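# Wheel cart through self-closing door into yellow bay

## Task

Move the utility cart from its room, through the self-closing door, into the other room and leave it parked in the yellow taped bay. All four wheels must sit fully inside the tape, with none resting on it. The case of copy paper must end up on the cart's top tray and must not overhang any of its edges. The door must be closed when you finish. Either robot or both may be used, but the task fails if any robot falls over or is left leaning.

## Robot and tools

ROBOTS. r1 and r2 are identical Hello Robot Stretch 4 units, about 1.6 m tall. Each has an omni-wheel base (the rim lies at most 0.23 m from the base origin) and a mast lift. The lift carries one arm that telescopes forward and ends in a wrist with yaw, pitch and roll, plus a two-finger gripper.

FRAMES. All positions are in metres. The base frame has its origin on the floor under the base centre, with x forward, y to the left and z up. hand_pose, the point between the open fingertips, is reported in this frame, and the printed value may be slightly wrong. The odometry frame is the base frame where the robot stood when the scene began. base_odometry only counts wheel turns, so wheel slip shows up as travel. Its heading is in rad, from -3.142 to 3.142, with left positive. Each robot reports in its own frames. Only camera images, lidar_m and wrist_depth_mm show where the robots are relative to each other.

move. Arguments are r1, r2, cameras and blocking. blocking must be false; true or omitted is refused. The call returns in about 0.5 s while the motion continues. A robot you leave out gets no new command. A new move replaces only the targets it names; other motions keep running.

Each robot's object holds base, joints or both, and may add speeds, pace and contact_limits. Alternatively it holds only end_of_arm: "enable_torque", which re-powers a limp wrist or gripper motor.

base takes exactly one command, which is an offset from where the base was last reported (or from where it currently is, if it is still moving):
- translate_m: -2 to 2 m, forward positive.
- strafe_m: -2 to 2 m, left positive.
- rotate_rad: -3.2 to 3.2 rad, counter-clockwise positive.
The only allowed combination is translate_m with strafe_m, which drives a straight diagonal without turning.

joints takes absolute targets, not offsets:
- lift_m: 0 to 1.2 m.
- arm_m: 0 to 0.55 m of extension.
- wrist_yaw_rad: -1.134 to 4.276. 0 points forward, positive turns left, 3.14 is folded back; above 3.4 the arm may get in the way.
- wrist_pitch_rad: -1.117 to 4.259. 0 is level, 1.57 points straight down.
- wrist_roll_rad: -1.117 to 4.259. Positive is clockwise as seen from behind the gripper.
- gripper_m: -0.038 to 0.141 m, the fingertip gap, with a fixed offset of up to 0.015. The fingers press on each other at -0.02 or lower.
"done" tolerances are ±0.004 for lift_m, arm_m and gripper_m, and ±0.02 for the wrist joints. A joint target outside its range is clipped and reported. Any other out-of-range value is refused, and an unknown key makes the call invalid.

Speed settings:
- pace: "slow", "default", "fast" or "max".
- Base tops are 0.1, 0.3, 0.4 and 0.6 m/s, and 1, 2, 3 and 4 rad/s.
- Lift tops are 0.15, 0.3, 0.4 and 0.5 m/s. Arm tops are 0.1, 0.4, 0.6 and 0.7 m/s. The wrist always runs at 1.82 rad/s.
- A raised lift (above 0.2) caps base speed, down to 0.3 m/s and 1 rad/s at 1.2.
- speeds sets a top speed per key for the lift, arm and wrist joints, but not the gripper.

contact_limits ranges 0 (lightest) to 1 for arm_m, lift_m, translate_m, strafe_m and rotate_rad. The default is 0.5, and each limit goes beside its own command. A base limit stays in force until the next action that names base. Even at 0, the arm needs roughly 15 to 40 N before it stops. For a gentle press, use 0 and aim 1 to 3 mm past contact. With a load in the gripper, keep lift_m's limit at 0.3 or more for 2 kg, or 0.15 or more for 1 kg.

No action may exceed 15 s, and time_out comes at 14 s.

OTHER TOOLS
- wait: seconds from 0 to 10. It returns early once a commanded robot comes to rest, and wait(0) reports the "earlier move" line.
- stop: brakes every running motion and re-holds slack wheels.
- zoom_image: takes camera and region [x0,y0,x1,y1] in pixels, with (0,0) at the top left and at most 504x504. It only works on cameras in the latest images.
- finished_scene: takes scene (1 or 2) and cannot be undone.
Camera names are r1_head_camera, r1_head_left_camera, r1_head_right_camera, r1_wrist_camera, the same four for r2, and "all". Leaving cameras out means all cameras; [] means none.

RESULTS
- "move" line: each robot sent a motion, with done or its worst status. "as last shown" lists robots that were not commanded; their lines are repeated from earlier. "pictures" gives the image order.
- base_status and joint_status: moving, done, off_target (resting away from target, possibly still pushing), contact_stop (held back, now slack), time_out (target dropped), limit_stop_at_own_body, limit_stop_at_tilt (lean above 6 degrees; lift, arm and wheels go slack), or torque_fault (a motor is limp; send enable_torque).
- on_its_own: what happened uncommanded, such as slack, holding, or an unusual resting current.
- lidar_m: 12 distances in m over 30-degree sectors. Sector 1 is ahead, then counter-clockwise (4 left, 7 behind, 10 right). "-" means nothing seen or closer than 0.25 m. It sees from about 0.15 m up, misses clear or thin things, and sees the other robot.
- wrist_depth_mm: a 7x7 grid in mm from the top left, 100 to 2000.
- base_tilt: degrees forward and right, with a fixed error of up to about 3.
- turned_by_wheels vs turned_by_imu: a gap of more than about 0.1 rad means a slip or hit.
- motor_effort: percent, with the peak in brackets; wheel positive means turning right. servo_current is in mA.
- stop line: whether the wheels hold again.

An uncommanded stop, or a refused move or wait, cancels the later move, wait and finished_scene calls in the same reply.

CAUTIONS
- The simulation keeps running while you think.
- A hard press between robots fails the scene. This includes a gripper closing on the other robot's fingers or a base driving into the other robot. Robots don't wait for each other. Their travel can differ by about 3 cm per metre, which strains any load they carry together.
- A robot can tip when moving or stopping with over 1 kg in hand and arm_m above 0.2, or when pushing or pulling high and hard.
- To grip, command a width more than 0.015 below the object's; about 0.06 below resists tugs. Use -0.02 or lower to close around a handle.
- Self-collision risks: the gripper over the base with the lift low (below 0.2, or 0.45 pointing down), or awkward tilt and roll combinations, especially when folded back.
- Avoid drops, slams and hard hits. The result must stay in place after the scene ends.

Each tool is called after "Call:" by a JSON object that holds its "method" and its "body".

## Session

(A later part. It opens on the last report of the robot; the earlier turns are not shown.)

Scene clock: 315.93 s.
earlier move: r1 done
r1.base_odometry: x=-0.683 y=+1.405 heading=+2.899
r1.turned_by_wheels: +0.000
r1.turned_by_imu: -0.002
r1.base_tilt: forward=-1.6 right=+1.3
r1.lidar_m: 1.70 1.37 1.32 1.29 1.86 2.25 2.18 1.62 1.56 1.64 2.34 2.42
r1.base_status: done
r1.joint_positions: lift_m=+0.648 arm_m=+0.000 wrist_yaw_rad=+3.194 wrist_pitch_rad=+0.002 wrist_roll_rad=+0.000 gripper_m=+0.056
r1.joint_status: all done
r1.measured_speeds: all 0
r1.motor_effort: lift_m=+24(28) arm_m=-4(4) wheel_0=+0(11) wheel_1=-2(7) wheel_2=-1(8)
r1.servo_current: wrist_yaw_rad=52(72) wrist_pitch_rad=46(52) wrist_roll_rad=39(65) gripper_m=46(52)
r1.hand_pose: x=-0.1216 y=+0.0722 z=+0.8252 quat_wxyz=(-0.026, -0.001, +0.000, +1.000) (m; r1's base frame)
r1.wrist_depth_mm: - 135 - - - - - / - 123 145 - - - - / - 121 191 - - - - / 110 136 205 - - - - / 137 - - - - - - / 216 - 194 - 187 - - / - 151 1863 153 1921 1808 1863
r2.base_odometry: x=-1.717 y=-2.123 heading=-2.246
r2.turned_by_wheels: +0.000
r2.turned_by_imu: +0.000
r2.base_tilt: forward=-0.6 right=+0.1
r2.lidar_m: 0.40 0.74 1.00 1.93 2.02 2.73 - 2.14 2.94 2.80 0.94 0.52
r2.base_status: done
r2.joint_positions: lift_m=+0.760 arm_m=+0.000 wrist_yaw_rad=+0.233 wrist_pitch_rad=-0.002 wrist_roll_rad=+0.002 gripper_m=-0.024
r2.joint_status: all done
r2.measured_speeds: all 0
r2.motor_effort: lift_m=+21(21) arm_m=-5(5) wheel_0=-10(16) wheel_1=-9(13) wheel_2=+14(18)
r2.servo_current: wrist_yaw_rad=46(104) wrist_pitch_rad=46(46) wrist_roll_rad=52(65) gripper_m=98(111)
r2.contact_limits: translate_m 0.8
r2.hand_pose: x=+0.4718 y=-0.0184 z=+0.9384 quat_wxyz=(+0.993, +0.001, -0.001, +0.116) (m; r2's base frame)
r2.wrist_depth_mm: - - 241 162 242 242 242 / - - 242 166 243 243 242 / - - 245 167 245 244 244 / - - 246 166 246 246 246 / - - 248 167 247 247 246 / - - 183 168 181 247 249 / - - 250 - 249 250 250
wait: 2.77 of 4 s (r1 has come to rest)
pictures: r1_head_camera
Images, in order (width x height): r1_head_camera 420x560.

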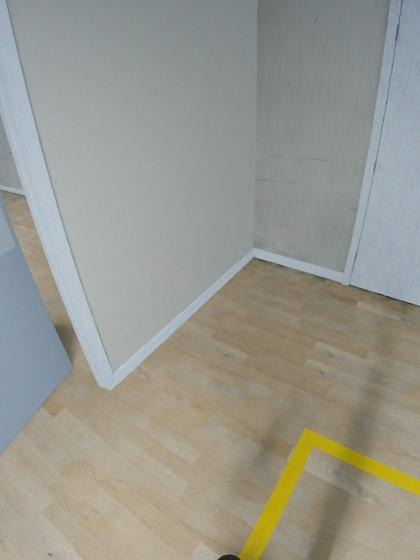

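Call:
{"method": "move", "body": {"blocking": false, "r1": {"base":{"rotate_rad":1.0},"joints":{"wrist_yaw_rad":0,"wrist_roll_rad":1.57,"gripper_m":0.135}}, "r2": {"base":{"translate_m":-0.185,"strafe_m":-0.196},"joints":{"wrist_yaw_rad":0.45},"speeds":{"wrist_yaw_rad":0.09},"pace":"slow","contact_limits":{"translate_m":0.8}}, "cameras": []}}

Call:
{"method": "wait", "body": {"seconds": 2.6, "cameras": []}}

Call:
{"method": "wait", "body": {"seconds": 3, "cameras": ["r2_head_camera","r2_wrist_camera","r1_head_camera"]}}

Scene clock: 341.17 s.
move: r1 moving; r2 moving
r1.base_odometry: x=-0.683 y=+1.405 heading=-3.131
r1.turned_by_wheels: +0.253
r1.turned_by_imu: +0.253
r1.base_tilt: forward=-1.6 right=+1.3
r1.lidar_m: 1.41 1.35 1.27 1.47 2.26 2.24 1.77 1.56 1.58 1.87 2.43 2.37
r1.base_status: rotate_rad moving
r1.joint_positions: lift_m=+0.648 arm_m=+0.000 wrist_yaw_rad=+2.607 wrist_pitch_rad=+0.002 wrist_roll_rad=+0.582 gripper_m=+0.075
r1.joint_status: wrist_yaw_rad moving; wrist_roll_rad moving; gripper_m moving
r1.measured_speeds: translate_m=+0.002 strafe_m=+0.001 rotate_rad=+0.970 lift_m=+0.000 arm_m=+0.000 wrist_yaw_rad=-1.820 wrist_pitch_rad=+0.000 wrist_roll_rad=+1.820
r1.motor_effort: lift_m=+24(24) arm_m=-3(4) wheel_0=-6(7) wheel_1=-6(7) wheel_2=-7(7)
r1.servo_current: wrist_yaw_rad=91(130) wrist_pitch_rad=39(52) wrist_roll_rad=98(137) gripper_m=65(78)
r1.hand_pose: x=-0.0327 y=+0.2221 z=+0.8252 quat_wxyz=(+0.253, +0.075, +0.277, +0.924) (m; r1's base frame)
r1.wrist_depth_mm: - - - - - - - / - - - - - - - / - - - - - - - / - - - - - - - / - - - - - - 1808 / - - 195 - 189 1708 1397 / - 174 - 151 1661 1366 1182
r2.base_odometry: x=-1.718 y=-2.110 heading=-2.246
r2.turned_by_wheels: +0.000
r2.turned_by_imu: +0.000
r2.base_tilt: forward=-0.6 right=+0.1
r2.lidar_m: 0.39 0.74 1.05 1.94 2.03 2.73 - 2.10 2.92 2.77 0.97 0.51
r2.base_status: translate_m moving; strafe_m moving
r2.joint_positions: lift_m=+0.760 arm_m=+0.000 wrist_yaw_rad=+0.268 wrist_pitch_rad=-0.002 wrist_roll_rad=+0.002 gripper_m=-0.024
r2.joint_status: wrist_yaw_rad moving
r2.measured_speeds: translate_m=-0.035 strafe_m=-0.037 rotate_rad=+0.001 lift_m=+0.000 arm_m=+0.000 wrist_yaw_rad=+0.089 wrist_pitch_rad=+0.000 wrist_roll_rad=+0.000
r2.motor_effort: lift_m=+21(21) arm_m=-5(5) wheel_0=-1(11) wheel_1=-12(14) wheel_2=+16(18)
r2.servo_current: wrist_yaw_rad=46(91) wrist_pitch_rad=39(46) wrist_roll_rad=52(52) gripper_m=104(104)
r2.contact_limits: translate_m 0.8
r2.hand_pose: x=+0.4722 y=-0.0078 z=+0.9384 quat_wxyz=(+0.991, +0.001, -0.001, +0.134) (m; r2's base frame)
r2.wrist_depth_mm: - - 243 163 242 240 239 / - - 243 164 242 242 240 / - - 246 167 243 242 240 / - - 247 166 244 244 243 / - - 249 167 247 243 244 / - - 183 169 180 247 246 / - - 251 - 248 247 246
pictures: none
No camera images: "cameras" was empty.

Scene clock: 343.07 s.
earlier move: r1 done; r2 moving
r1.base_odometry: x=-0.683 y=+1.405 heading=-2.384
r1.turned_by_wheels: +0.747
r1.turned_by_imu: +0.751
r1.base_tilt: forward=-1.6 right=+1.3
r1.lidar_m: 1.35 1.28 1.74 2.26 2.21 1.63 1.54 1.64 2.23 2.44 1.78 1.37
r1.base_status: done
r1.joint_positions: lift_m=+0.648 arm_m=+0.000 wrist_yaw_rad=+0.003 wrist_pitch_rad=+0.002 wrist_roll_rad=+1.568 gripper_m=+0.135
r1.joint_status: all done
r1.measured_speeds: all 0
r1.motor_effort: lift_m=+24(24) arm_m=-4(4) wheel_0=-2(9) wheel_1=-2(8) wheel_2=+0(8)
r1.servo_current: wrist_yaw_rad=52(130) wrist_pitch_rad=39(52) wrist_roll_rad=39(137) gripper_m=39(104)
r1.hand_pose: x=+0.4595 y=-0.0867 z=+0.8252 quat_wxyz=(+0.708, +0.706, +0.002, +0.000) (m; r1's base frame)
r1.wrist_depth_mm: - - - - - - - / - - - - - 1661 1182 / - - 1464 - - 1397 1160 / - - - - - - 1160 / - - - - - - 1205 / - 193 - - 183 195 1118 / - - - 142 - - 1098
r2.base_odometry: x=-1.743 y=-1.933 heading=-2.244
r2.turned_by_wheels: +0.002
r2.turned_by_imu: +0.003
r2.base_tilt: forward=-0.7 right=+0.1
r2.lidar_m: 0.39 0.48 1.19 2.08 2.17 2.94 2.37 1.92 2.80 2.66 1.22 0.61
r2.base_status: translate_m moving; strafe_m moving
r2.joint_positions: lift_m=+0.760 arm_m=+0.000 wrist_yaw_rad=+0.460 wrist_pitch_rad=-0.002 wrist_roll_rad=+0.002 gripper_m=-0.024
r2.joint_status: wrist_yaw_rad moving
r2.measured_speeds: translate_m=-0.069 strafe_m=-0.074 rotate_rad=+0.004 lift_m=+0.000 arm_m=+0.000 wrist_yaw_rad=+0.105 wrist_pitch_rad=+0.000 wrist_roll_rad=+0.000
r2.motor_effort: lift_m=+21(21) arm_m=-5(5) wheel_0=+13(16) wheel_1=-9(15) wheel_2=+20(21)
r2.servo_current: wrist_yaw_rad=46(91) wrist_pitch_rad=39(52) wrist_roll_rad=39(65) gripper_m=104(104)
r2.contact_limits: translate_m 0.8
r2.hand_pose: x=+0.4682 y=+0.0496 z=+0.9384 quat_wxyz=(+0.974, +0.001, -0.001, +0.228) (m; r2's base frame)
r2.wrist_depth_mm: - - 248 166 236 231 226 / - - 250 167 236 230 227 / - - 251 166 239 232 228 / - - 251 167 240 234 229 / - - 253 167 241 236 230 / - - 185 169 182 236 232 / - - 255 - - 236 233
wait: 1.90 of 2.6 s (r1 has come to rest)
pictures: none
No camera images: "cameras" was empty.

Scene clock: 346.07 s.
earlier move: r2 moving
r1.base_odometry: x=-0.683 y=+1.405 heading=-2.384
r1.turned_by_wheels: +0.000
r1.turned_by_imu: +0.000
r1.base_tilt: forward=-1.6 right=+1.3
r1.lidar_m: 1.38 1.29 1.74 2.26 2.25 1.62 1.55 1.62 2.23 2.46 1.77 1.37
r1.base_status: done
r1.joint_positions: lift_m=+0.648 arm_m=+0.000 wrist_yaw_rad=+0.003 wrist_pitch_rad=+0.002 wrist_roll_rad=+1.568 gripper_m=+0.135
r1.joint_status: all done
r1.measured_speeds: all 0
r1.motor_effort: lift_m=+24(24) arm_m=-3(4) wheel_0=-3(9) wheel_1=-2(8) wheel_2=+0(8)
r1.servo_current: wrist_yaw_rad=46(130) wrist_pitch_rad=39(52) wrist_roll_rad=59(137) gripper_m=46(104)
r1.hand_pose: x=+0.4595 y=-0.0867 z=+0.8252 quat_wxyz=(+0.708, +0.706, +0.002, +0.000) (m; r1's base frame)
r1.wrist_depth_mm: - - - - - - - / - - - - - 1661 1160 / - - 1499 - - 1499 1182 / - - - - - - 1160 / - - - - - - 1205 / - 193 - - 183 193 1138 / - - - 142 - - 1138
r2.base_odometry: x=-1.754 y=-1.856 heading=-2.244
r2.turned_by_wheels: +0.000
r2.turned_by_imu: +0.055
r2.base_tilt: forward=-0.6 right=+0.1
r2.lidar_m: 0.39 0.47 1.30 2.13 2.27 3.20 2.04 1.84 2.70 2.59 1.20 0.60
r2.base_status: translate_m moving; strafe_m moving
r2.joint_positions: lift_m=+0.760 arm_m=+0.000 wrist_yaw_rad=+0.475 wrist_pitch_rad=-0.002 wrist_roll_rad=+0.002 gripper_m=-0.024
r2.joint_status: wrist_yaw_rad off_target (ended at +0.473, target +0.450)
r2.measured_speeds: translate_m=+0.001 strafe_m=-0.002 rotate_rad=-0.003 lift_m=+0.000 arm_m=+0.000 wrist_yaw_rad=+0.000 wrist_pitch_rad=+0.000 wrist_roll_rad=+0.000
r2.motor_effort: lift_m=+21(21) arm_m=-5(5) wheel_0=+13(28) wheel_1=+1(15) wheel_2=+12(23)
r2.servo_current: wrist_yaw_rad=150(163) wrist_pitch_rad=39(52) wrist_roll_rad=46(65) gripper_m=104(111)
r2.contact_limits: translate_m 0.8
r2.hand_pose: x=+0.4674 y=+0.0541 z=+0.9384 quat_wxyz=(+0.972, +0.001, -0.001, +0.235) (m; r2's base frame)
r2.wrist_depth_mm: - - 249 171 234 225 220 / - - 251 165 234 228 222 / - - 252 171 236 229 223 / - - 251 170 238 229 224 / - - 254 170 239 230 224 / - - 183 167 236 231 226 / - - 257 - 238 230 227
wait: 3.00 s; no rest
pictures: r1_head_camera, r2_head_camera, r2_wrist_camera
Images, in order (width x height): r1_head_camera 420x560, r2_head_camera 420x560, r2_wrist_camera 616x392.

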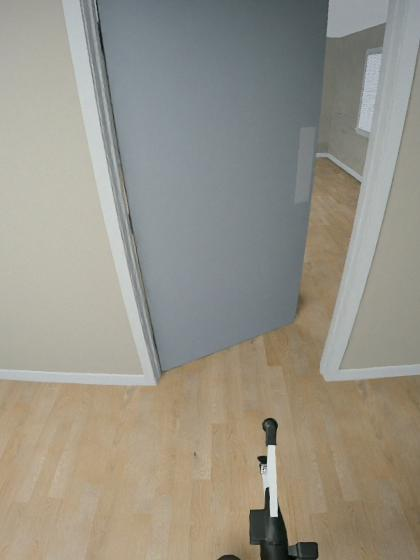

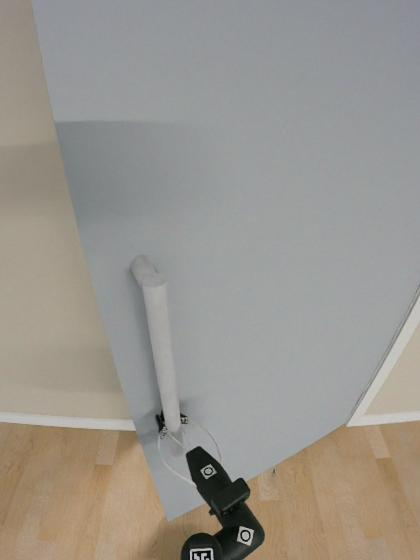

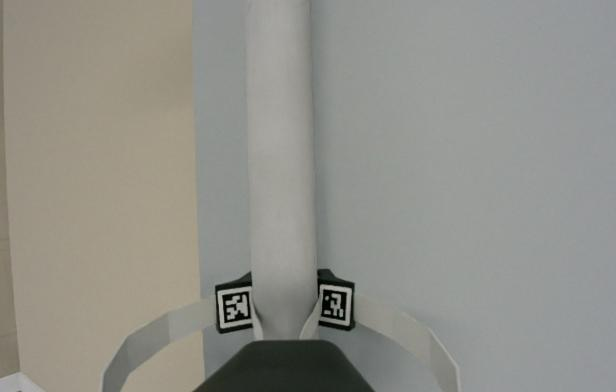

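Call:
{"method": "move", "body": {"blocking": false, "r2": {"base":{"translate_m":-0.21,"strafe_m":-0.15},"joints":{"wrist_yaw_rad":0.5},"speeds":{"wrist_yaw_rad":0.05},"pace":"slow","contact_limits":{"translate_m":0.9}}, "cameras": []}}

Call:
{"method": "wait", "body": {"seconds": 5, "cameras": ["r2_head_camera","r2_wrist_camera","r1_head_camera"]}}

Scene clock: 360.77 s.
earlier move: r2 done
move: r2 moving
r1: as last shown
r1.lidar_m: 1.36 1.27 1.75 2.25 2.22 1.63 1.54 1.61 2.23 2.45 1.77 1.35
r1.motor_effort: lift_m=+24(24) arm_m=-3(4) wheel_0=-2(2) wheel_1=-2(2) wheel_2=+0(0)
r1.servo_current: wrist_yaw_rad=46(65) wrist_pitch_rad=39(46) wrist_roll_rad=59(72) gripper_m=39(46)
r1.wrist_depth_mm: - - - - - - - / - - - - - 1618 1182 / - - 1537 - - 1430 1182 / - - - - - - 1182 / - - - - - - 1205 / - 193 - - 182 194 1118 / - - - 142 - - 1138
r2.base_odometry: x=-1.754 y=-1.843 heading=-2.242
r2.turned_by_wheels: +0.002
r2.turned_by_imu: +0.004
r2.base_tilt: forward=-0.6 right=+0.0
r2.lidar_m: 0.39 0.46 1.34 2.14 2.27 3.19 2.02 1.87 2.69 2.58 1.23 0.62
r2.base_status: translate_m moving; strafe_m moving
r2.joint_positions: lift_m=+0.760 arm_m=+0.000 wrist_yaw_rad=+0.487 wrist_pitch_rad=-0.002 wrist_roll_rad=+0.002 gripper_m=-0.024
r2.joint_status: wrist_yaw_rad moving
r2.measured_speeds: translate_m=-0.045 strafe_m=-0.032 rotate_rad=+0.002 lift_m=+0.000 arm_m=+0.000 wrist_yaw_rad=+0.045 wrist_pitch_rad=+0.000 wrist_roll_rad=+0.000
r2.motor_effort: lift_m=+21(21) arm_m=-4(5) wheel_0=+19(19) wheel_1=-9(10) wheel_2=+21(23)
r2.servo_current: wrist_yaw_rad=104(163) wrist_pitch_rad=39(46) wrist_roll_rad=59(59) gripper_m=98(104)
r2.contact_limits: translate_m 0.9
r2.hand_pose: x=+0.4668 y=+0.0576 z=+0.9384 quat_wxyz=(+0.971, +0.001, -0.001, +0.241) (m; r2's base frame)
r2.wrist_depth_mm: - - 249 163 234 227 220 / - - 250 164 235 228 222 / - - 251 169 236 229 224 / - - 253 169 237 229 224 / - - 254 168 239 230 225 / 1708 - 181 169 236 232 227 / - - 258 - 238 231 228
pictures: none
No camera images: "cameras" was empty.

Scene clock: 364.03 s.
earlier move: r2 done
r1.base_odometry: x=-0.683 y=+1.405 heading=-2.384
r1.turned_by_wheels: +0.000
r1.turned_by_imu: +0.000
r1.base_tilt: forward=-1.6 right=+1.3
r1.lidar_m: 1.38 1.28 1.74 2.24 2.26 1.65 1.55 1.61 2.23 2.44 1.77 1.36
r1.base_status: not commanded
r1.joint_positions: lift_m=+0.648 arm_m=+0.000 wrist_yaw_rad=+0.003 wrist_pitch_rad=+0.002 wrist_roll_rad=+1.568 gripper_m=+0.135
r1.joint_status: not commanded
r1.measured_speeds: all 0
r1.motor_effort: lift_m=+24(24) arm_m=-4(4) wheel_0=-2(3) wheel_1=-2(3) wheel_2=+0(0)
r1.servo_current: wrist_yaw_rad=52(65) wrist_pitch_rad=39(52) wrist_roll_rad=52(78) gripper_m=46(52)
r1.hand_pose: x=+0.4595 y=-0.0867 z=+0.8252 quat_wxyz=(+0.708, +0.706, +0.002, +0.000) (m; r1's base frame)
r1.wrist_depth_mm: - - - - - - - / - - - - - 1661 1182 / - - - - - 1618 1205 / - - - - - 1499 1205 / - - - - - 1397 1182 / - 193 - - 183 193 1205 / - - - 142 - - 1138
r2.base_odometry: x=-1.741 y=-1.599 heading=-2.242
r2.turned_by_wheels: +0.000
r2.turned_by_imu: +0.003
r2.base_tilt: forward=-0.6 right=+0.0
r2.lidar_m: 0.40 0.43 1.62 2.29 2.42 3.41 1.64 1.63 2.54 2.45 1.44 0.74
r2.base_status: done
r2.joint_positions: lift_m=+0.760 arm_m=+0.000 wrist_yaw_rad=+0.516 wrist_pitch_rad=-0.002 wrist_roll_rad=+0.002 gripper_m=-0.024
r2.joint_status: all done
r2.measured_speeds: all 0
r2.motor_effort: lift_m=+21(21) arm_m=-4(5) wheel_0=+12(21) wheel_1=-5(11) wheel_2=+17(24)
r2.servo_current: wrist_yaw_rad=85(163) wrist_pitch_rad=39(52) wrist_roll_rad=46(65) gripper_m=98(111)
r2.contact_limits: translate_m 0.9
r2.hand_pose: x=+0.4650 y=+0.0662 z=+0.9384 quat_wxyz=(+0.967, +0.001, -0.001, +0.255) (m; r2's base frame)
r2.wrist_depth_mm: - - 239 165 249 256 259 / 1983 - 238 167 250 256 262 / 1983 - 241 166 252 259 263 / - - 241 167 253 259 264 / - - 244 167 254 260 265 / - - 187 169 181 263 266 / 1921 - 244 - 257 265 270
wait: 3.27 of 5 s (r2 has come to rest)
pictures: r1_head_camera, r2_head_camera, r2_wrist_camera
Images, in order (width x height): r1_head_camera 420x560, r2_head_camera 420x560, r2_wrist_camera 616x392.

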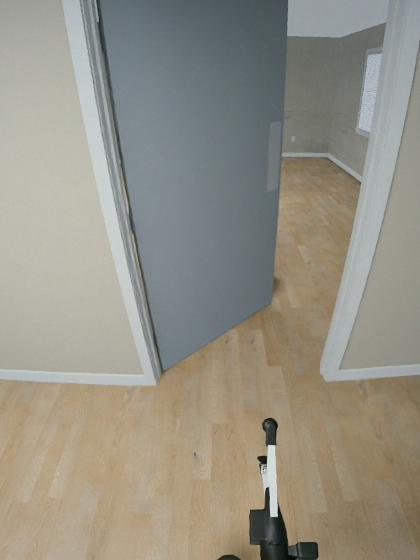

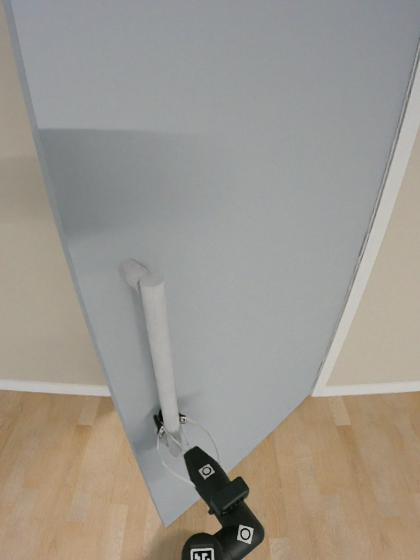

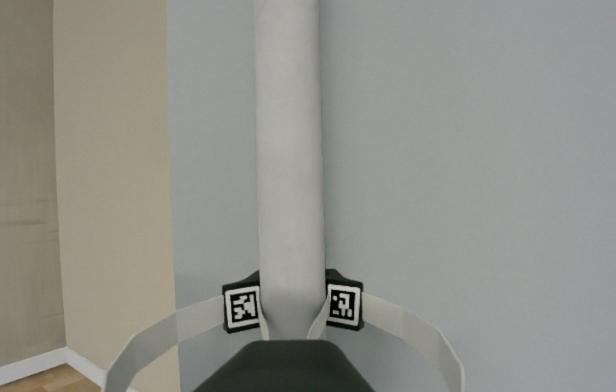

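Call:
{"method": "move", "body": {"blocking": false, "r2": {"base":{"translate_m":-0.15,"strafe_m":-0.2},"joints":{"wrist_yaw_rad":0.64},"speeds":{"wrist_yaw_rad":0.05},"pace":"slow","contact_limits":{"translate_m":0.9}}, "cameras": []}}

Call:
{"method": "wait", "body": {"seconds": 5, "cameras": ["r2_head_camera","r2_wrist_camera","r1_head_camera"]}}

Scene clock: 370.17 s.
move: r2 moving
r1: as last shown
r1.lidar_m: 1.37 1.27 1.73 2.25 2.19 1.60 1.55 1.62 2.23 2.45 1.75 1.34
r1.motor_effort: lift_m=+24(24) arm_m=-3(4) wheel_0=-2(2) wheel_1=-3(3) wheel_2=+0(0)
r1.servo_current: wrist_yaw_rad=59(65) wrist_pitch_rad=46(46) wrist_roll_rad=52(52) gripper_m=46(46)
r1.wrist_depth_mm: - - - - - - - / - - - - - 1661 1182 / - - - - - 1708 1182 / - - - - - 1464 1205 / - - - - - 1430 1182 / - 192 - - 183 194 1205 / - - - 142 - - 1138
r2.base_odometry: x=-1.744 y=-1.587 heading=-2.241
r2.turned_by_wheels: +0.002
r2.turned_by_imu: +0.002
r2.base_tilt: forward=-0.7 right=+0.0
r2.lidar_m: 0.41 0.44 1.65 2.30 2.43 3.44 1.62 1.64 2.52 2.44 1.51 0.76
r2.base_status: translate_m moving; strafe_m moving
r2.joint_positions: lift_m=+0.760 arm_m=+0.000 wrist_yaw_rad=+0.530 wrist_pitch_rad=-0.002 wrist_roll_rad=+0.002 gripper_m=-0.024
r2.joint_status: wrist_yaw_rad moving
r2.measured_speeds: translate_m=-0.030 strafe_m=-0.039 rotate_rad=-0.001 lift_m=+0.000 arm_m=+0.000 wrist_yaw_rad=+0.048 wrist_pitch_rad=+0.000 wrist_roll_rad=+0.000
r2.motor_effort: lift_m=+21(21) arm_m=-5(5) wheel_0=+14(14) wheel_1=-9(10) wheel_2=+20(22)
r2.servo_current: wrist_yaw_rad=59(104) wrist_pitch_rad=46(46) wrist_roll_rad=52(59) gripper_m=98(104)
r2.contact_limits: translate_m 0.9
r2.hand_pose: x=+0.4640 y=+0.0705 z=+0.9384 quat_wxyz=(+0.965, +0.001, -0.001, +0.262) (m; r2's base frame)
r2.wrist_depth_mm: - - 238 166 249 255 259 / - - 240 166 250 256 260 / - - 241 166 252 257 263 / - - 241 167 252 258 264 / - - 243 167 254 259 265 / - - 186 170 180 262 266 / 1983 - 244 - 256 263 267
pictures: none
No camera images: "cameras" was empty.

Scene clock: 373.43 s.
earlier move: r2 done
r1.base_odometry: x=-0.683 y=+1.405 heading=-2.384
r1.turned_by_wheels: +0.000
r1.turned_by_imu: +0.000
r1.base_tilt: forward=-1.6 right=+1.2
r1.lidar_m: 1.43 1.29 1.73 2.24 2.26 1.58 1.56 1.58 2.25 2.45 1.78 1.35
r1.base_status: not commanded
r1.joint_positions: lift_m=+0.648 arm_m=+0.000 wrist_yaw_rad=+0.003 wrist_pitch_rad=+0.002 wrist_roll_rad=+1.568 gripper_m=+0.135
r1.joint_status: not commanded
r1.measured_speeds: all 0
r1.motor_effort: lift_m=+24(24) arm_m=-4(4) wheel_0=-2(3) wheel_1=-2(3) wheel_2=+0(0)
r1.servo_current: wrist_yaw_rad=33(65) wrist_pitch_rad=39(59) wrist_roll_rad=59(72) gripper_m=39(52)
r1.hand_pose: x=+0.4595 y=-0.0867 z=+0.8252 quat_wxyz=(+0.708, +0.706, +0.002, +0.000) (m; r1's base frame)
r1.wrist_depth_mm: - - - - - - - / - - - - - 1618 1160 / - - - - - 1661 1182 / - - - - - 1708 1182 / - - - - - 1499 1205 / - 192 - - 183 195 1205 / - - - 141 - - 1138
r2.base_odometry: x=-1.805 y=-1.358 heading=-2.242
r2.turned_by_wheels: -0.001
r2.turned_by_imu: +0.001
r2.base_tilt: forward=-0.7 right=+0.0
r2.lidar_m: 0.40 0.42 1.84 2.50 2.62 3.76 1.41 1.54 2.32 2.25 1.66 1.02
r2.base_status: done
r2.joint_positions: lift_m=+0.760 arm_m=+0.000 wrist_yaw_rad=+0.642 wrist_pitch_rad=-0.002 wrist_roll_rad=+0.002 gripper_m=-0.024
r2.joint_status: all done
r2.measured_speeds: all 0
r2.motor_effort: lift_m=+21(21) arm_m=-4(5) wheel_0=+6(16) wheel_1=-8(11) wheel_2=+13(22)
r2.servo_current: wrist_yaw_rad=46(111) wrist_pitch_rad=39(46) wrist_roll_rad=46(72) gripper_m=98(111)
r2.contact_limits: translate_m 0.9
r2.hand_pose: x=+0.4543 y=+0.1025 z=+0.9384 quat_wxyz=(+0.949, +0.001, +0.000, +0.315) (m; r2's base frame)
r2.wrist_depth_mm: - - 233 164 259 278 294 / - - 234 164 262 277 290 / - - 235 166 263 279 293 / - - 235 167 263 281 296 / - - 236 167 266 282 296 / - - 186 168 181 282 300 / - 1863 237 - 270 289 300
wait: 3.27 of 5 s (r2 has come to rest)
pictures: r1_head_camera, r2_head_camera, r2_wrist_camera
Images, in order (width x height): r1_head_camera 420x560, r2_head_camera 420x560, r2_wrist_camera 616x392.

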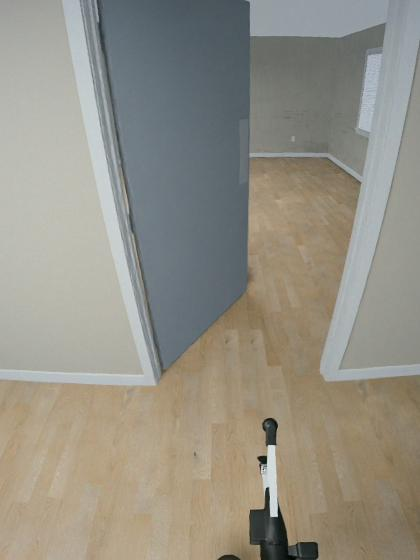

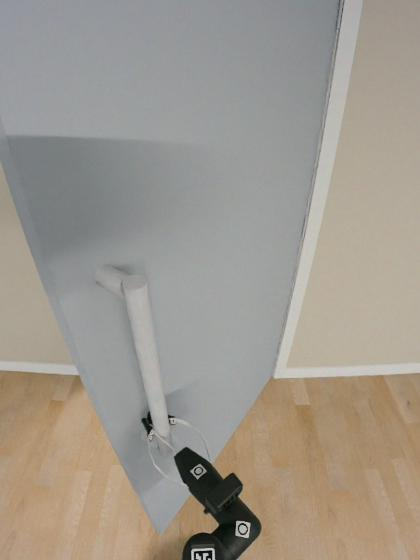

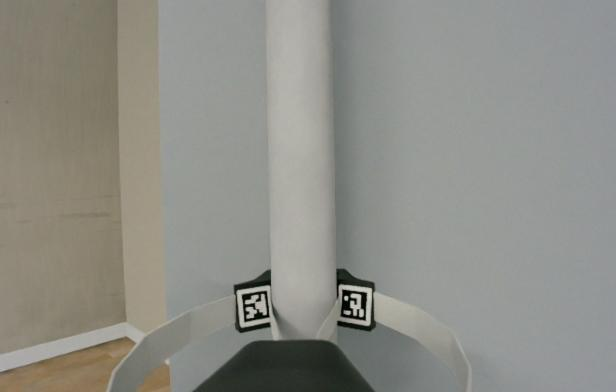

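Call:
{"method": "move", "body": {"blocking": false, "r2": {"base":{"translate_m":-0.08,"strafe_m":-0.26},"joints":{"wrist_yaw_rad":0.83},"speeds":{"wrist_yaw_rad":0.06},"pace":"slow","contact_limits":{"translate_m":0.9}}, "cameras": []}}

Call:
{"method": "wait", "body": {"seconds": 5, "cameras": ["r2_head_camera","r2_wrist_camera","r1_head_camera"]}}

Scene clock: 388.13 s.
move: r2 moving
r1: as last shown
r1.base_tilt: forward=-1.6 right=+1.3
r1.lidar_m: 1.40 1.29 1.76 2.26 2.23 1.64 1.54 1.60 2.22 2.46 1.75 1.35
r1.motor_effort: lift_m=+24(24) arm_m=-4(4) wheel_0=-2(3) wheel_1=-2(2) wheel_2=+0(0)
r1.servo_current: wrist_yaw_rad=65(65) wrist_pitch_rad=46(52) wrist_roll_rad=39(65) gripper_m=46(46)
r1.wrist_depth_mm: - - - - - - - / - - - - - 1661 1182 / - - - - - 1708 1182 / - - - - - 1708 1205 / - - - - - 1464 1205 / - 193 - - 183 195 1205 / - - - 142 - - 1138
r2.base_odometry: x=-1.812 y=-1.347 heading=-2.241
r2.turned_by_wheels: +0.001
r2.turned_by_imu: +0.001
r2.base_tilt: forward=-0.6 right=+0.0
r2.lidar_m: 0.41 0.41 1.87 2.50 2.67 3.78 1.42 1.51 2.28 2.23 1.69 1.05
r2.base_status: translate_m moving; strafe_m moving
r2.joint_positions: lift_m=+0.760 arm_m=+0.000 wrist_yaw_rad=+0.665 wrist_pitch_rad=-0.002 wrist_roll_rad=+0.002 gripper_m=-0.024
r2.joint_status: wrist_yaw_rad moving
r2.measured_speeds: translate_m=-0.014 strafe_m=-0.047 rotate_rad=+0.000 lift_m=+0.000 arm_m=+0.000 wrist_yaw_rad=+0.063 wrist_pitch_rad=+0.000 wrist_roll_rad=+0.000
r2.motor_effort: lift_m=+21(21) arm_m=-4(5) wheel_0=+6(12) wheel_1=-13(13) wheel_2=+15(16)
r2.servo_current: wrist_yaw_rad=59(78) wrist_pitch_rad=39(46) wrist_roll_rad=46(59) gripper_m=98(111)
r2.contact_limits: translate_m 0.9
r2.hand_pose: x=+0.4518 y=+0.1093 z=+0.9384 quat_wxyz=(+0.945, +0.001, +0.000, +0.327) (m; r2's base frame)
r2.wrist_depth_mm: - - 232 163 257 274 287 / - - 234 165 259 274 287 / - - 235 166 260 276 291 / - - 236 166 262 278 291 / - - 237 168 265 278 293 / - - 186 167 179 282 294 / - 1808 236 - 268 278 298
pictures: none
No camera images: "cameras" was empty.

Scene clock: 391.60 s.
earlier move: r2 done
r1.base_odometry: x=-0.683 y=+1.405 heading=-2.384
r1.turned_by_wheels: +0.000
r1.turned_by_imu: +0.000
r1.base_tilt: forward=-1.6 right=+1.3
r1.lidar_m: 1.42 1.29 1.74 2.25 2.23 1.63 1.55 1.63 2.23 2.43 1.77 1.35
r1.base_status: not commanded
r1.joint_positions: lift_m=+0.648 arm_m=+0.000 wrist_yaw_rad=+0.003 wrist_pitch_rad=+0.002 wrist_roll_rad=+1.568 gripper_m=+0.135
r1.joint_status: not commanded
r1.measured_speeds: all 0
r1.motor_effort: lift_m=+24(24) arm_m=-3(4) wheel_0=-2(3) wheel_1=-2(3) wheel_2=+0(0)
r1.servo_current: wrist_yaw_rad=52(72) wrist_pitch_rad=39(52) wrist_roll_rad=39(65) gripper_m=39(52)
r1.hand_pose: x=+0.4595 y=-0.0867 z=+0.8252 quat_wxyz=(+0.708, +0.706, +0.002, +0.000) (m; r1's base frame)
r1.wrist_depth_mm: - - - - - - - / - - - - - 1661 1160 / - - - - - 1708 1160 / - - - - - 1661 1182 / - - - - - 1618 1205 / - 193 - - 182 195 1229 / - - - 141 - - 1160
r2.base_odometry: x=-1.959 y=-1.134 heading=-2.240
r2.turned_by_wheels: +0.001
r2.turned_by_imu: +0.003
r2.base_tilt: forward=-0.7 right=+0.0
r2.lidar_m: 0.56 0.38 1.92 2.78 2.94 4.15 1.39 2.72 2.05 1.99 1.76 1.31
r2.base_status: done
r2.joint_positions: lift_m=+0.760 arm_m=+0.000 wrist_yaw_rad=+0.836 wrist_pitch_rad=-0.002 wrist_roll_rad=+0.002 gripper_m=-0.024
r2.joint_status: all done
r2.measured_speeds: all 0
r2.motor_effort: lift_m=+21(21) arm_m=-4(5) wheel_0=+12(20) wheel_1=-4(14) wheel_2=+11(17)
r2.servo_current: wrist_yaw_rad=59(104) wrist_pitch_rad=33(46) wrist_roll_rad=46(65) gripper_m=104(111)
r2.contact_limits: translate_m 0.9
r2.hand_pose: x=+0.4292 y=+0.1553 z=+0.9384 quat_wxyz=(+0.914, +0.001, +0.000, +0.406) (m; r2's base frame)
r2.wrist_depth_mm: - - 231 164 263 285 303 / - - 233 165 266 285 303 / - - 235 166 266 287 304 / - - 235 167 267 287 307 / - - 236 167 271 289 309 / - - 186 170 182 293 309 / - - 234 - 274 294 314
wait: 3.47 of 5 s (r2 has come to rest)
pictures: r1_head_camera, r2_head_camera, r2_wrist_camera
Images, in order (width x height): r1_head_camera 420x560, r2_head_camera 420x560, r2_wrist_camera 616x392.

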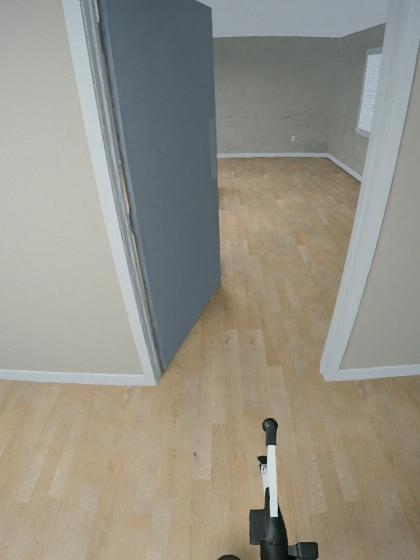

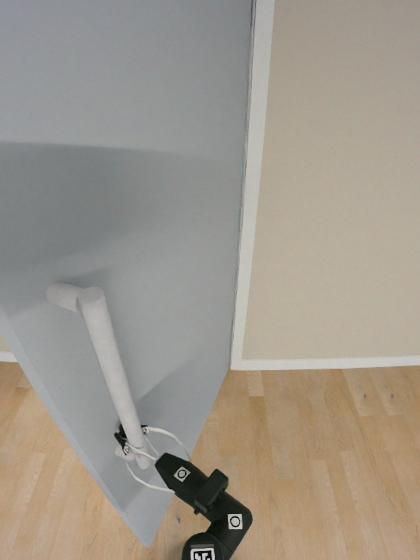

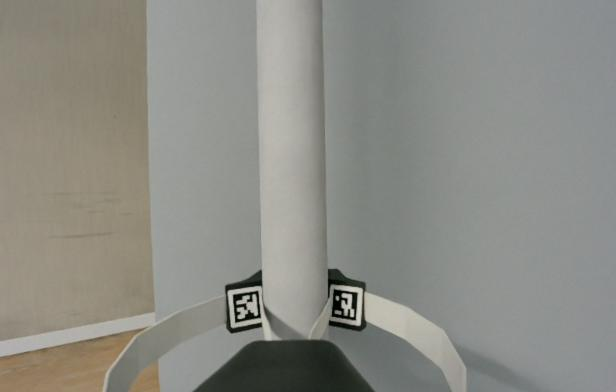

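Call:
{"method": "move", "body": {"blocking": false, "r2": {"base":{"translate_m":-0.02,"strafe_m":-0.4},"joints":{"wrist_yaw_rad":1.03},"speeds":{"wrist_yaw_rad":0.05},"pace":"slow","contact_limits":{"translate_m":0.9}}, "cameras": []}}

Call:
{"method": "wait", "body": {"seconds": 7, "cameras": ["r2_head_camera","r2_wrist_camera","r1_head_camera"]}}

Scene clock: 400.13 s.
move: r2 moving
r1: as last shown
r1.lidar_m: 1.41 1.27 1.76 2.25 2.25 1.60 1.52 1.62 2.20 2.44 1.73 1.35
r1.motor_effort: lift_m=+24(24) arm_m=-3(4) wheel_0=-2(2) wheel_1=-2(3) wheel_2=+0(0)
r1.servo_current: wrist_yaw_rad=46(59) wrist_pitch_rad=33(52) wrist_roll_rad=59(59) gripper_m=46(46)
r1.wrist_depth_mm: - - - - - - - / - - - - - 1661 1160 / - - - - - 1708 1182 / - - - - - 1756 1182 / - - - - - 1661 1205 / - 193 - - 182 195 1205 / - - - 142 - - 1160
r2.base_odometry: x=-1.969 y=-1.125 heading=-2.239
r2.turned_by_wheels: +0.001
r2.turned_by_imu: +0.002
r2.base_tilt: forward=-0.7 right=+0.0
r2.lidar_m: 0.55 0.39 1.97 2.77 2.96 4.16 1.40 2.66 2.04 1.97 1.76 1.31
r2.base_status: translate_m moving; strafe_m moving
r2.joint_positions: lift_m=+0.760 arm_m=+0.000 wrist_yaw_rad=+0.857 wrist_pitch_rad=-0.002 wrist_roll_rad=+0.002 gripper_m=-0.024
r2.joint_status: wrist_yaw_rad moving
r2.measured_speeds: translate_m=-0.003 strafe_m=-0.055 rotate_rad=+0.004 lift_m=+0.000 arm_m=+0.000 wrist_yaw_rad=+0.054 wrist_pitch_rad=+0.000 wrist_roll_rad=+0.000
r2.motor_effort: lift_m=+21(21) arm_m=-5(5) wheel_0=+13(17) wheel_1=-9(10) wheel_2=+12(12)
r2.servo_current: wrist_yaw_rad=91(91) wrist_pitch_rad=39(46) wrist_roll_rad=46(52) gripper_m=98(104)
r2.contact_limits: translate_m 0.9
r2.hand_pose: x=+0.4259 y=+0.1608 z=+0.9384 quat_wxyz=(+0.910, +0.001, +0.000, +0.416) (m; r2's base frame)
r2.wrist_depth_mm: - - 233 164 263 281 298 / - - 235 166 265 283 298 / - - 235 165 265 283 300 / - - 236 167 265 285 301 / - - 237 167 267 287 304 / - - 187 167 182 290 309 / - - 236 - 272 293 309
pictures: none
No camera images: "cameras" was empty.

Scene clock: 404.80 s.
earlier move: r2 done
r1.base_odometry: x=-0.683 y=+1.405 heading=-2.384
r1.turned_by_wheels: +0.000
r1.turned_by_imu: +0.000
r1.base_tilt: forward=-1.6 right=+1.3
r1.lidar_m: 1.47 1.27 1.75 2.23 2.24 1.62 1.54 1.58 2.23 2.43 1.77 1.36
r1.base_status: not commanded
r1.joint_positions: lift_m=+0.648 arm_m=+0.000 wrist_yaw_rad=+0.003 wrist_pitch_rad=+0.002 wrist_roll_rad=+1.568 gripper_m=+0.135
r1.joint_status: not commanded
r1.measured_speeds: all 0
r1.motor_effort: lift_m=+24(24) arm_m=-4(4) wheel_0=-2(3) wheel_1=-2(3) wheel_2=+0(0)
r1.servo_current: wrist_yaw_rad=65(72) wrist_pitch_rad=39(52) wrist_roll_rad=52(65) gripper_m=39(52)
r1.hand_pose: x=+0.4595 y=-0.0867 z=+0.8252 quat_wxyz=(+0.708, +0.706, +0.002, +0.000) (m; r1's base frame)
r1.wrist_depth_mm: - - - - - - - / - - - - - 1661 1182 / - - - - - 1661 1160 / - - - - - 1756 1205 / - - - - - 1661 1182 / - 200 - - - 196 1160 / - - - 142 - - 1160
r2.base_odometry: x=-2.261 y=-0.871 heading=-2.238
r2.turned_by_wheels: +0.000
r2.turned_by_imu: +0.007
r2.base_tilt: forward=-0.7 right=+0.0
r2.lidar_m: 0.87 0.36 1.97 3.16 3.31 1.38 1.37 2.15 1.63 1.59 1.70 1.29
r2.base_status: done
r2.joint_positions: lift_m=+0.760 arm_m=+0.000 wrist_yaw_rad=+1.043 wrist_pitch_rad=-0.002 wrist_roll_rad=+0.002 gripper_m=-0.024
r2.joint_status: all done
r2.measured_speeds: all 0
r2.motor_effort: lift_m=+21(21) arm_m=-3(5) wheel_0=+13(26) wheel_1=+0(11) wheel_2=+9(13)
r2.servo_current: wrist_yaw_rad=65(137) wrist_pitch_rad=46(52) wrist_roll_rad=46(65) gripper_m=104(111)
r2.contact_limits: translate_m 0.9
r2.hand_pose: x=+0.3917 y=+0.2051 z=+0.9384 quat_wxyz=(+0.867, +0.001, +0.000, +0.498) (m; r2's base frame)
r2.wrist_depth_mm: - 216 227 170 285 324 368 / - 216 228 164 287 324 368 / - 217 229 164 286 325 370 / - 220 229 169 287 327 373 / - 221 230 166 289 327 375 / - 220 186 167 283 330 375 / - 221 230 - 291 345 379
wait: 4.67 of 7 s (r2 has come to rest)
pictures: r1_head_camera, r2_head_camera, r2_wrist_camera
Images, in order (width x height): r1_head_camera 420x560, r2_head_camera 420x560, r2_wrist_camera 616x392.

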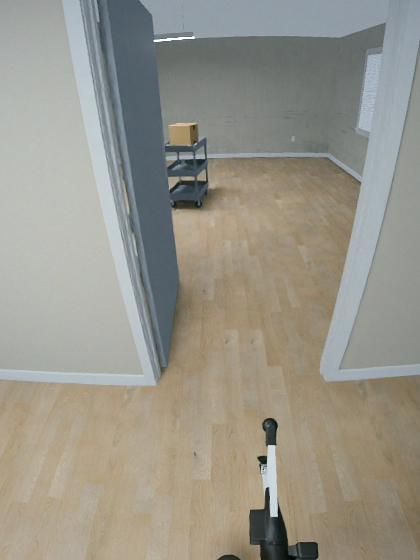

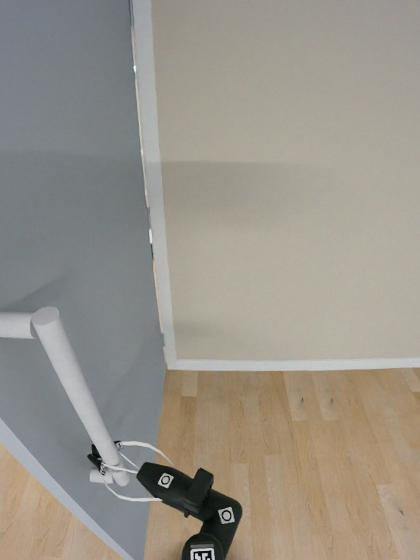

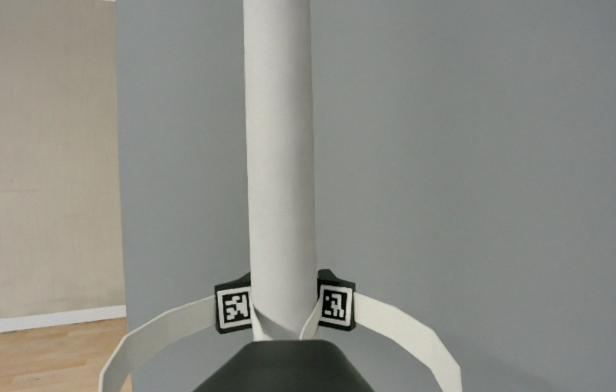

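Call:
{"method": "move", "body": {"blocking": false, "r1": {"base":{"translate_m":0.4,"strafe_m":-0.22}}, "r2": {"base":{"strafe_m":-0.1},"joints":{"wrist_yaw_rad":1.09},"speeds":{"wrist_yaw_rad":0.05},"pace":"slow","contact_limits":{"strafe_m":0.8}}, "cameras": []}}

Call:
{"method": "wait", "body": {"seconds": 5, "cameras": []}}

Call:
{"method": "wait", "body": {"seconds": 2, "cameras": ["r2_head_camera","r1_head_camera","r1_head_left_camera"]}}

Scene clock: 425.70 s.
move: r1 moving; r2 moving
r1.base_odometry: x=-0.718 y=+1.396 heading=-2.384
r1.turned_by_wheels: +0.000
r1.turned_by_imu: +0.000
r1.base_tilt: forward=-1.6 right=+1.3
r1.lidar_m: 1.56 1.26 1.69 2.26 2.31 1.66 1.58 1.67 2.28 2.40 1.70 1.32
r1.base_status: translate_m moving; strafe_m moving
r1.joint_positions: lift_m=+0.648 arm_m=+0.000 wrist_yaw_rad=+0.003 wrist_pitch_rad=+0.002 wrist_roll_rad=+1.568 gripper_m=+0.135
r1.joint_status: not commanded
r1.measured_speeds: translate_m=+0.121 strafe_m=-0.067 rotate_rad=-0.002 lift_m=+0.000 arm_m=+0.000 wrist_yaw_rad=+0.000 wrist_pitch_rad=+0.000 wrist_roll_rad=+0.000
r1.motor_effort: lift_m=+24(24) arm_m=-3(4) wheel_0=+9(11) wheel_1=+2(3) wheel_2=-9(9)
r1.servo_current: wrist_yaw_rad=52(72) wrist_pitch_rad=39(52) wrist_roll_rad=39(72) gripper_m=39(52)
r1.hand_pose: x=+0.4595 y=-0.0867 z=+0.8252 quat_wxyz=(+0.708, +0.706, +0.002, +0.000) (m; r1's base frame)
r1.wrist_depth_mm: - - - - - - - / - - - - - 1661 1160 / - - - - - 1661 1182 / - - - - - 1708 1205 / - - - - - 1756 1182 / - 200 - - - 195 1229 / - - - 142 - - 1160
r2.base_odometry: x=-2.272 y=-0.862 heading=-2.238
r2.turned_by_wheels: +0.001
r2.turned_by_imu: +0.001
r2.base_tilt: forward=-0.7 right=+0.1
r2.lidar_m: 0.90 0.36 1.96 3.17 3.35 1.39 1.40 2.13 1.62 1.58 1.69 1.32
r2.base_status: strafe_m moving
r2.joint_positions: lift_m=+0.760 arm_m=+0.000 wrist_yaw_rad=+1.060 wrist_pitch_rad=-0.002 wrist_roll_rad=+0.002 gripper_m=-0.024
r2.joint_status: wrist_yaw_rad moving
r2.measured_speeds: translate_m=+0.001 strafe_m=-0.057 rotate_rad=-0.003 lift_m=+0.000 arm_m=+0.000 wrist_yaw_rad=+0.046 wrist_pitch_rad=+0.000 wrist_roll_rad=+0.000
r2.motor_effort: lift_m=+21(21) arm_m=-3(4) wheel_0=+18(18) wheel_1=-5(7) wheel_2=+0(7)
r2.servo_current: wrist_yaw_rad=33(104) wrist_pitch_rad=33(46) wrist_roll_rad=52(59) gripper_m=98(104)
r2.contact_limits: strafe_m 0.8
r2.hand_pose: x=+0.3882 y=+0.2088 z=+0.9384 quat_wxyz=(+0.863, +0.001, +0.000, +0.505) (m; r2's base frame)
r2.wrist_depth_mm: - 218 227 167 283 324 368 / - 218 226 167 283 324 359 / - 219 229 165 285 324 368 / - 220 229 167 285 325 368 / - 220 229 167 287 327 373 / - 220 186 168 276 334 373 / - 221 230 - 294 - 377
pictures: none
No camera images: "cameras" was empty.

Scene clock: 427.33 s.
earlier move: r1 moving; r2 done
r1.base_odometry: x=-1.099 y=+1.297 heading=-2.384
r1.turned_by_wheels: +0.000
r1.turned_by_imu: -0.001
r1.base_tilt: forward=-1.6 right=+1.3
r1.lidar_m: 3.68 1.05 1.20 2.46 2.56 2.02 1.92 2.03 2.33 2.26 1.24 0.91
r1.base_status: translate_m moving; strafe_m moving
r1.joint_positions: lift_m=+0.648 arm_m=+0.000 wrist_yaw_rad=+0.003 wrist_pitch_rad=+0.002 wrist_roll_rad=+1.568 gripper_m=+0.135
r1.joint_status: not commanded
r1.measured_speeds: translate_m=+0.112 strafe_m=-0.062 rotate_rad=+0.001 lift_m=+0.000 arm_m=+0.000 wrist_yaw_rad=+0.000 wrist_pitch_rad=+0.000 wrist_roll_rad=+0.000
r1.motor_effort: lift_m=+23(24) arm_m=-3(4) wheel_0=+1(11) wheel_1=+3(5) wheel_2=+1(10)
r1.servo_current: wrist_yaw_rad=46(72) wrist_pitch_rad=39(52) wrist_roll_rad=52(72) gripper_m=46(52)
r1.hand_pose: x=+0.4595 y=-0.0867 z=+0.8252 quat_wxyz=(+0.708, +0.706, +0.002, +0.000) (m; r1's base frame)
r1.wrist_depth_mm: - - - - - - - / - - - - - 1576 1160 / - - - - - 1661 1182 / - - - - - 1661 1182 / - - - - - 1661 1182 / - 210 - - - 196 1182 / - - - 148 - 1708 1205
r2.base_odometry: x=-2.339 y=-0.810 heading=-2.238
r2.turned_by_wheels: -0.001
r2.turned_by_imu: +0.000
r2.base_tilt: forward=-0.7 right=+0.0
r2.lidar_m: 1.11 0.36 1.97 3.26 3.45 1.41 1.42 2.00 1.53 1.48 1.58 1.31
r2.base_status: done
r2.joint_positions: lift_m=+0.760 arm_m=+0.000 wrist_yaw_rad=+1.089 wrist_pitch_rad=-0.002 wrist_roll_rad=+0.002 gripper_m=-0.024
r2.joint_status: all done
r2.measured_speeds: all 0
r2.motor_effort: lift_m=+21(21) arm_m=-3(4) wheel_0=+7(18) wheel_1=-8(10) wheel_2=+3(7)
r2.servo_current: wrist_yaw_rad=46(104) wrist_pitch_rad=33(46) wrist_roll_rad=39(59) gripper_m=104(104)
r2.contact_limits: strafe_m 0.8
r2.hand_pose: x=+0.3819 y=+0.2151 z=+0.9384 quat_wxyz=(+0.855, +0.001, +0.000, +0.518) (m; r2's base frame)
r2.wrist_depth_mm: - 211 224 163 293 343 - / - 211 225 164 291 343 399 / - 212 226 166 291 347 387 / - 213 227 166 294 347 402 / - 213 228 168 296 349 399 / - - 186 167 179 357 407 / - 1863 224 - 310 325 -
wait: 1.63 of 5 s (r2 has come to rest)
pictures: none
No camera images: "cameras" was empty.

Scene clock: 428.07 s.
earlier move: r1 done
r1.base_odometry: x=-1.125 y=+1.290 heading=-2.384
r1.turned_by_wheels: +0.000
r1.turned_by_imu: +0.000
r1.base_tilt: forward=-1.5 right=+1.3
r1.lidar_m: 3.64 1.02 1.18 2.47 2.57 2.05 1.95 2.06 2.31 2.23 1.21 0.92
r1.base_status: done
r1.joint_positions: lift_m=+0.648 arm_m=+0.000 wrist_yaw_rad=+0.003 wrist_pitch_rad=+0.002 wrist_roll_rad=+1.568 gripper_m=+0.135
r1.joint_status: not commanded
r1.measured_speeds: all 0
r1.motor_effort: lift_m=+23(24) arm_m=-3(4) wheel_0=+2(11) wheel_1=+4(6) wheel_2=+0(10)
r1.servo_current: wrist_yaw_rad=46(72) wrist_pitch_rad=39(52) wrist_roll_rad=46(72) gripper_m=46(52)
r1.hand_pose: x=+0.4595 y=-0.0867 z=+0.8252 quat_wxyz=(+0.708, +0.706, +0.002, +0.000) (m; r1's base frame)
r1.wrist_depth_mm: - - - - - - - / - - - - - 1576 1118 / - - - - - 1708 1182 / - - - - - 1756 1182 / - - - - - 1708 1205 / - 210 - - - 196 1182 / - - - 148 - 1756 1205
r2.base_odometry: x=-2.339 y=-0.810 heading=-2.238
r2.turned_by_wheels: +0.000
r2.turned_by_imu: +0.000
r2.base_tilt: forward=-0.6 right=+0.1
r2.lidar_m: 1.09 0.35 1.94 3.25 3.49 1.39 1.42 2.01 1.53 1.50 1.58 1.33
r2.base_status: done
r2.joint_positions: lift_m=+0.760 arm_m=+0.000 wrist_yaw_rad=+1.089 wrist_pitch_rad=-0.002 wrist_roll_rad=+0.002 gripper_m=-0.024
r2.joint_status: all done
r2.measured_speeds: all 0
r2.motor_effort: lift_m=+21(21) arm_m=-4(4) wheel_0=+7(18) wheel_1=-8(10) wheel_2=+3(7)
r2.servo_current: wrist_yaw_rad=46(104) wrist_pitch_rad=39(52) wrist_roll_rad=59(59) gripper_m=104(104)
r2.contact_limits: strafe_m 0.8
r2.hand_pose: x=+0.3819 y=+0.2151 z=+0.9384 quat_wxyz=(+0.855, +0.001, +0.000, +0.518) (m; r2's base frame)
r2.wrist_depth_mm: - 210 225 164 290 343 - / - 211 225 165 293 343 397 / - 212 226 166 293 343 389 / - 213 226 166 293 345 399 / - 213 227 168 294 347 402 / - - 186 167 180 362 402 / - 1863 224 - 312 330 -
wait: 0.73 of 2 s (r1 has come to rest)
pictures: r1_head_camera, r1_head_left_camera, r2_head_camera
Images, in order (width x height): r1_head_camera 420x560, r1_head_left_camera 420x672, r2_head_camera 420x560.

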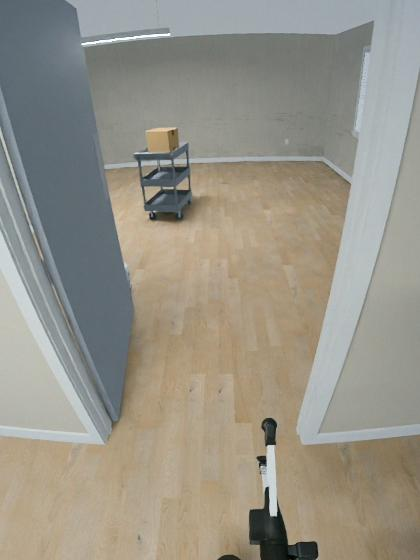

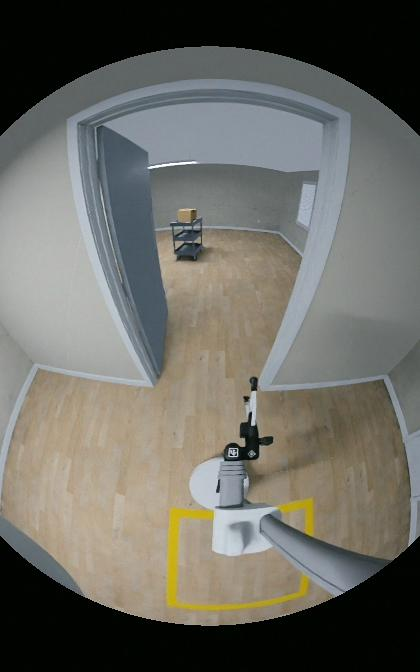

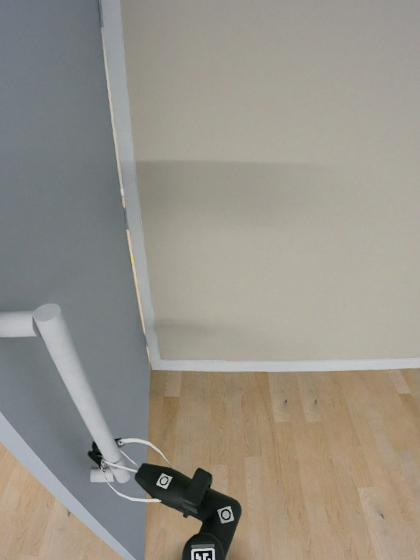

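Call:
{"method": "move", "body": {"blocking": false, "r1": {"base":{"translate_m":1.6,"strafe_m":-0.05}}, "cameras": []}}

Call:
{"method": "wait", "body": {"seconds": 8, "cameras": ["r1_head_camera","r1_head_left_camera"]}}

Scene clock: 434.63 s.
move: r1 moving
r1.base_odometry: x=-1.148 y=+1.269 heading=-2.383
r1.turned_by_wheels: +0.000
r1.turned_by_imu: +0.000
r1.base_tilt: forward=-1.6 right=+1.3
r1.lidar_m: 3.62 1.02 1.15 2.46 2.57 2.08 1.97 2.08 2.32 2.23 1.14 0.86
r1.base_status: translate_m moving; strafe_m moving
r1.joint_positions: lift_m=+0.648 arm_m=+0.000 wrist_yaw_rad=+0.003 wrist_pitch_rad=+0.002 wrist_roll_rad=+1.568 gripper_m=+0.135
r1.joint_status: not commanded
r1.measured_speeds: translate_m=+0.121 strafe_m=-0.004 rotate_rad=-0.001 lift_m=+0.000 arm_m=+0.000 wrist_yaw_rad=+0.000 wrist_pitch_rad=+0.000 wrist_roll_rad=+0.000
r1.motor_effort: lift_m=+23(23) arm_m=-3(4) wheel_0=+7(10) wheel_1=+6(7) wheel_2=-7(8)
r1.servo_current: wrist_yaw_rad=52(65) wrist_pitch_rad=46(46) wrist_roll_rad=46(65) gripper_m=39(52)
r1.hand_pose: x=+0.4595 y=-0.0867 z=+0.8252 quat_wxyz=(+0.708, +0.706, +0.002, +0.000) (m; r1's base frame)
r1.wrist_depth_mm: - - - - - - - / - - - - - 1537 1118 / - - - - - 1661 1182 / - - - - - 1708 1182 / - - - - - 1708 1160 / - 209 - - - 196 1182 / - - - 149 - 1661 1182
r2: as last shown
r2.base_tilt: forward=-0.7 right=+0.0
r2.lidar_m: 1.12 0.37 1.93 3.27 3.47 1.40 1.40 2.01 1.55 1.49 1.59 1.31
r2.motor_effort: lift_m=+21(21) arm_m=-3(4) wheel_0=+7(7) wheel_1=-8(9) wheel_2=+3(3)
r2.servo_current: wrist_yaw_rad=46(65) wrist_pitch_rad=46(46) wrist_roll_rad=46(52) gripper_m=91(104)
r2.contact_limits: strafe_m 0.8
r2.wrist_depth_mm: - 211 225 163 291 343 - / - 211 224 165 291 345 397 / - 212 226 166 294 345 384 / - 213 226 166 293 349 402 / - 213 228 168 297 347 399 / - - 186 167 180 359 404 / - 1863 224 - 310 327 -
pictures: none
No camera images: "cameras" was empty.

Scene clock: 440.97 s.
earlier move: r1 done
r1.base_odometry: x=-2.321 y=+0.226 heading=-2.383
r1.turned_by_wheels: +0.000
r1.turned_by_imu: +0.000
r1.base_tilt: forward=-1.6 right=+1.3
r1.lidar_m: 2.21 2.06 0.74 0.68 0.72 0.95 3.63 0.63 0.86 2.19 2.26 3.09
r1.base_status: done
r1.joint_positions: lift_m=+0.648 arm_m=+0.000 wrist_yaw_rad=+0.002 wrist_pitch_rad=+0.002 wrist_roll_rad=+1.568 gripper_m=+0.135
r1.joint_status: not commanded
r1.measured_speeds: all 0
r1.motor_effort: lift_m=+23(23) arm_m=-4(4) wheel_0=+1(10) wheel_1=+1(8) wheel_2=+1(10)
r1.servo_current: wrist_yaw_rad=52(78) wrist_pitch_rad=39(52) wrist_roll_rad=52(65) gripper_m=39(52)
r1.hand_pose: x=+0.4595 y=-0.0867 z=+0.8252 quat_wxyz=(+0.708, +0.706, +0.002, +0.000) (m; r1's base frame)
r1.wrist_depth_mm: - - - - - 1661 1160 / - - - - - 1661 1160 / - - - - - 1661 1182 / - - - - - 1708 1205 / - - - - - 1708 1205 / - 210 - - - 196 1182 / - - - 142 1921 1756 1205
r2.base_odometry: x=-2.339 y=-0.810 heading=-2.238
r2.turned_by_wheels: +0.000
r2.turned_by_imu: +0.001
r2.base_tilt: forward=-0.6 right=+0.0
r2.lidar_m: 1.09 0.37 1.03 1.16 3.46 1.42 1.40 2.04 1.53 1.47 1.57 1.32
r2.base_status: not commanded
r2.joint_positions: lift_m=+0.760 arm_m=+0.000 wrist_yaw_rad=+1.089 wrist_pitch_rad=-0.002 wrist_roll_rad=+0.002 gripper_m=-0.024
r2.joint_status: not commanded
r2.measured_speeds: all 0
r2.motor_effort: lift_m=+21(21) arm_m=-3(4) wheel_0=+7(8) wheel_1=-8(9) wheel_2=+3(4)
r2.servo_current: wrist_yaw_rad=46(65) wrist_pitch_rad=46(52) wrist_roll_rad=52(65) gripper_m=91(104)
r2.contact_limits: strafe_m 0.8
r2.hand_pose: x=+0.3819 y=+0.2151 z=+0.9384 quat_wxyz=(+0.855, +0.001, +0.000, +0.518) (m; r2's base frame)
r2.wrist_depth_mm: - 210 225 163 291 343 - / - 211 226 165 291 342 397 / - 213 227 166 296 343 387 / - 213 227 166 294 347 397 / - 213 227 168 296 347 402 / - - 186 167 180 357 404 / - 1863 224 - 312 327 -
wait: 6.33 of 8 s (r1 has come to rest)
pictures: r1_head_camera, r1_head_left_camera
Images, in order (width x height): r1_head_camera 420x560, r1_head_left_camera 420x672.

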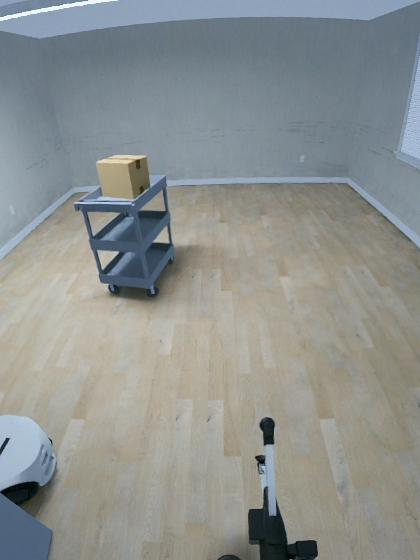

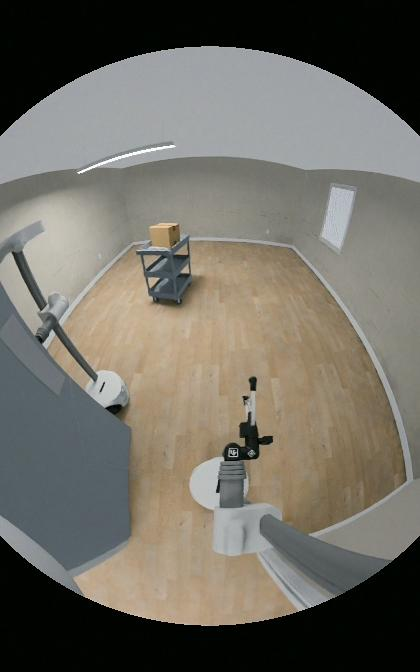

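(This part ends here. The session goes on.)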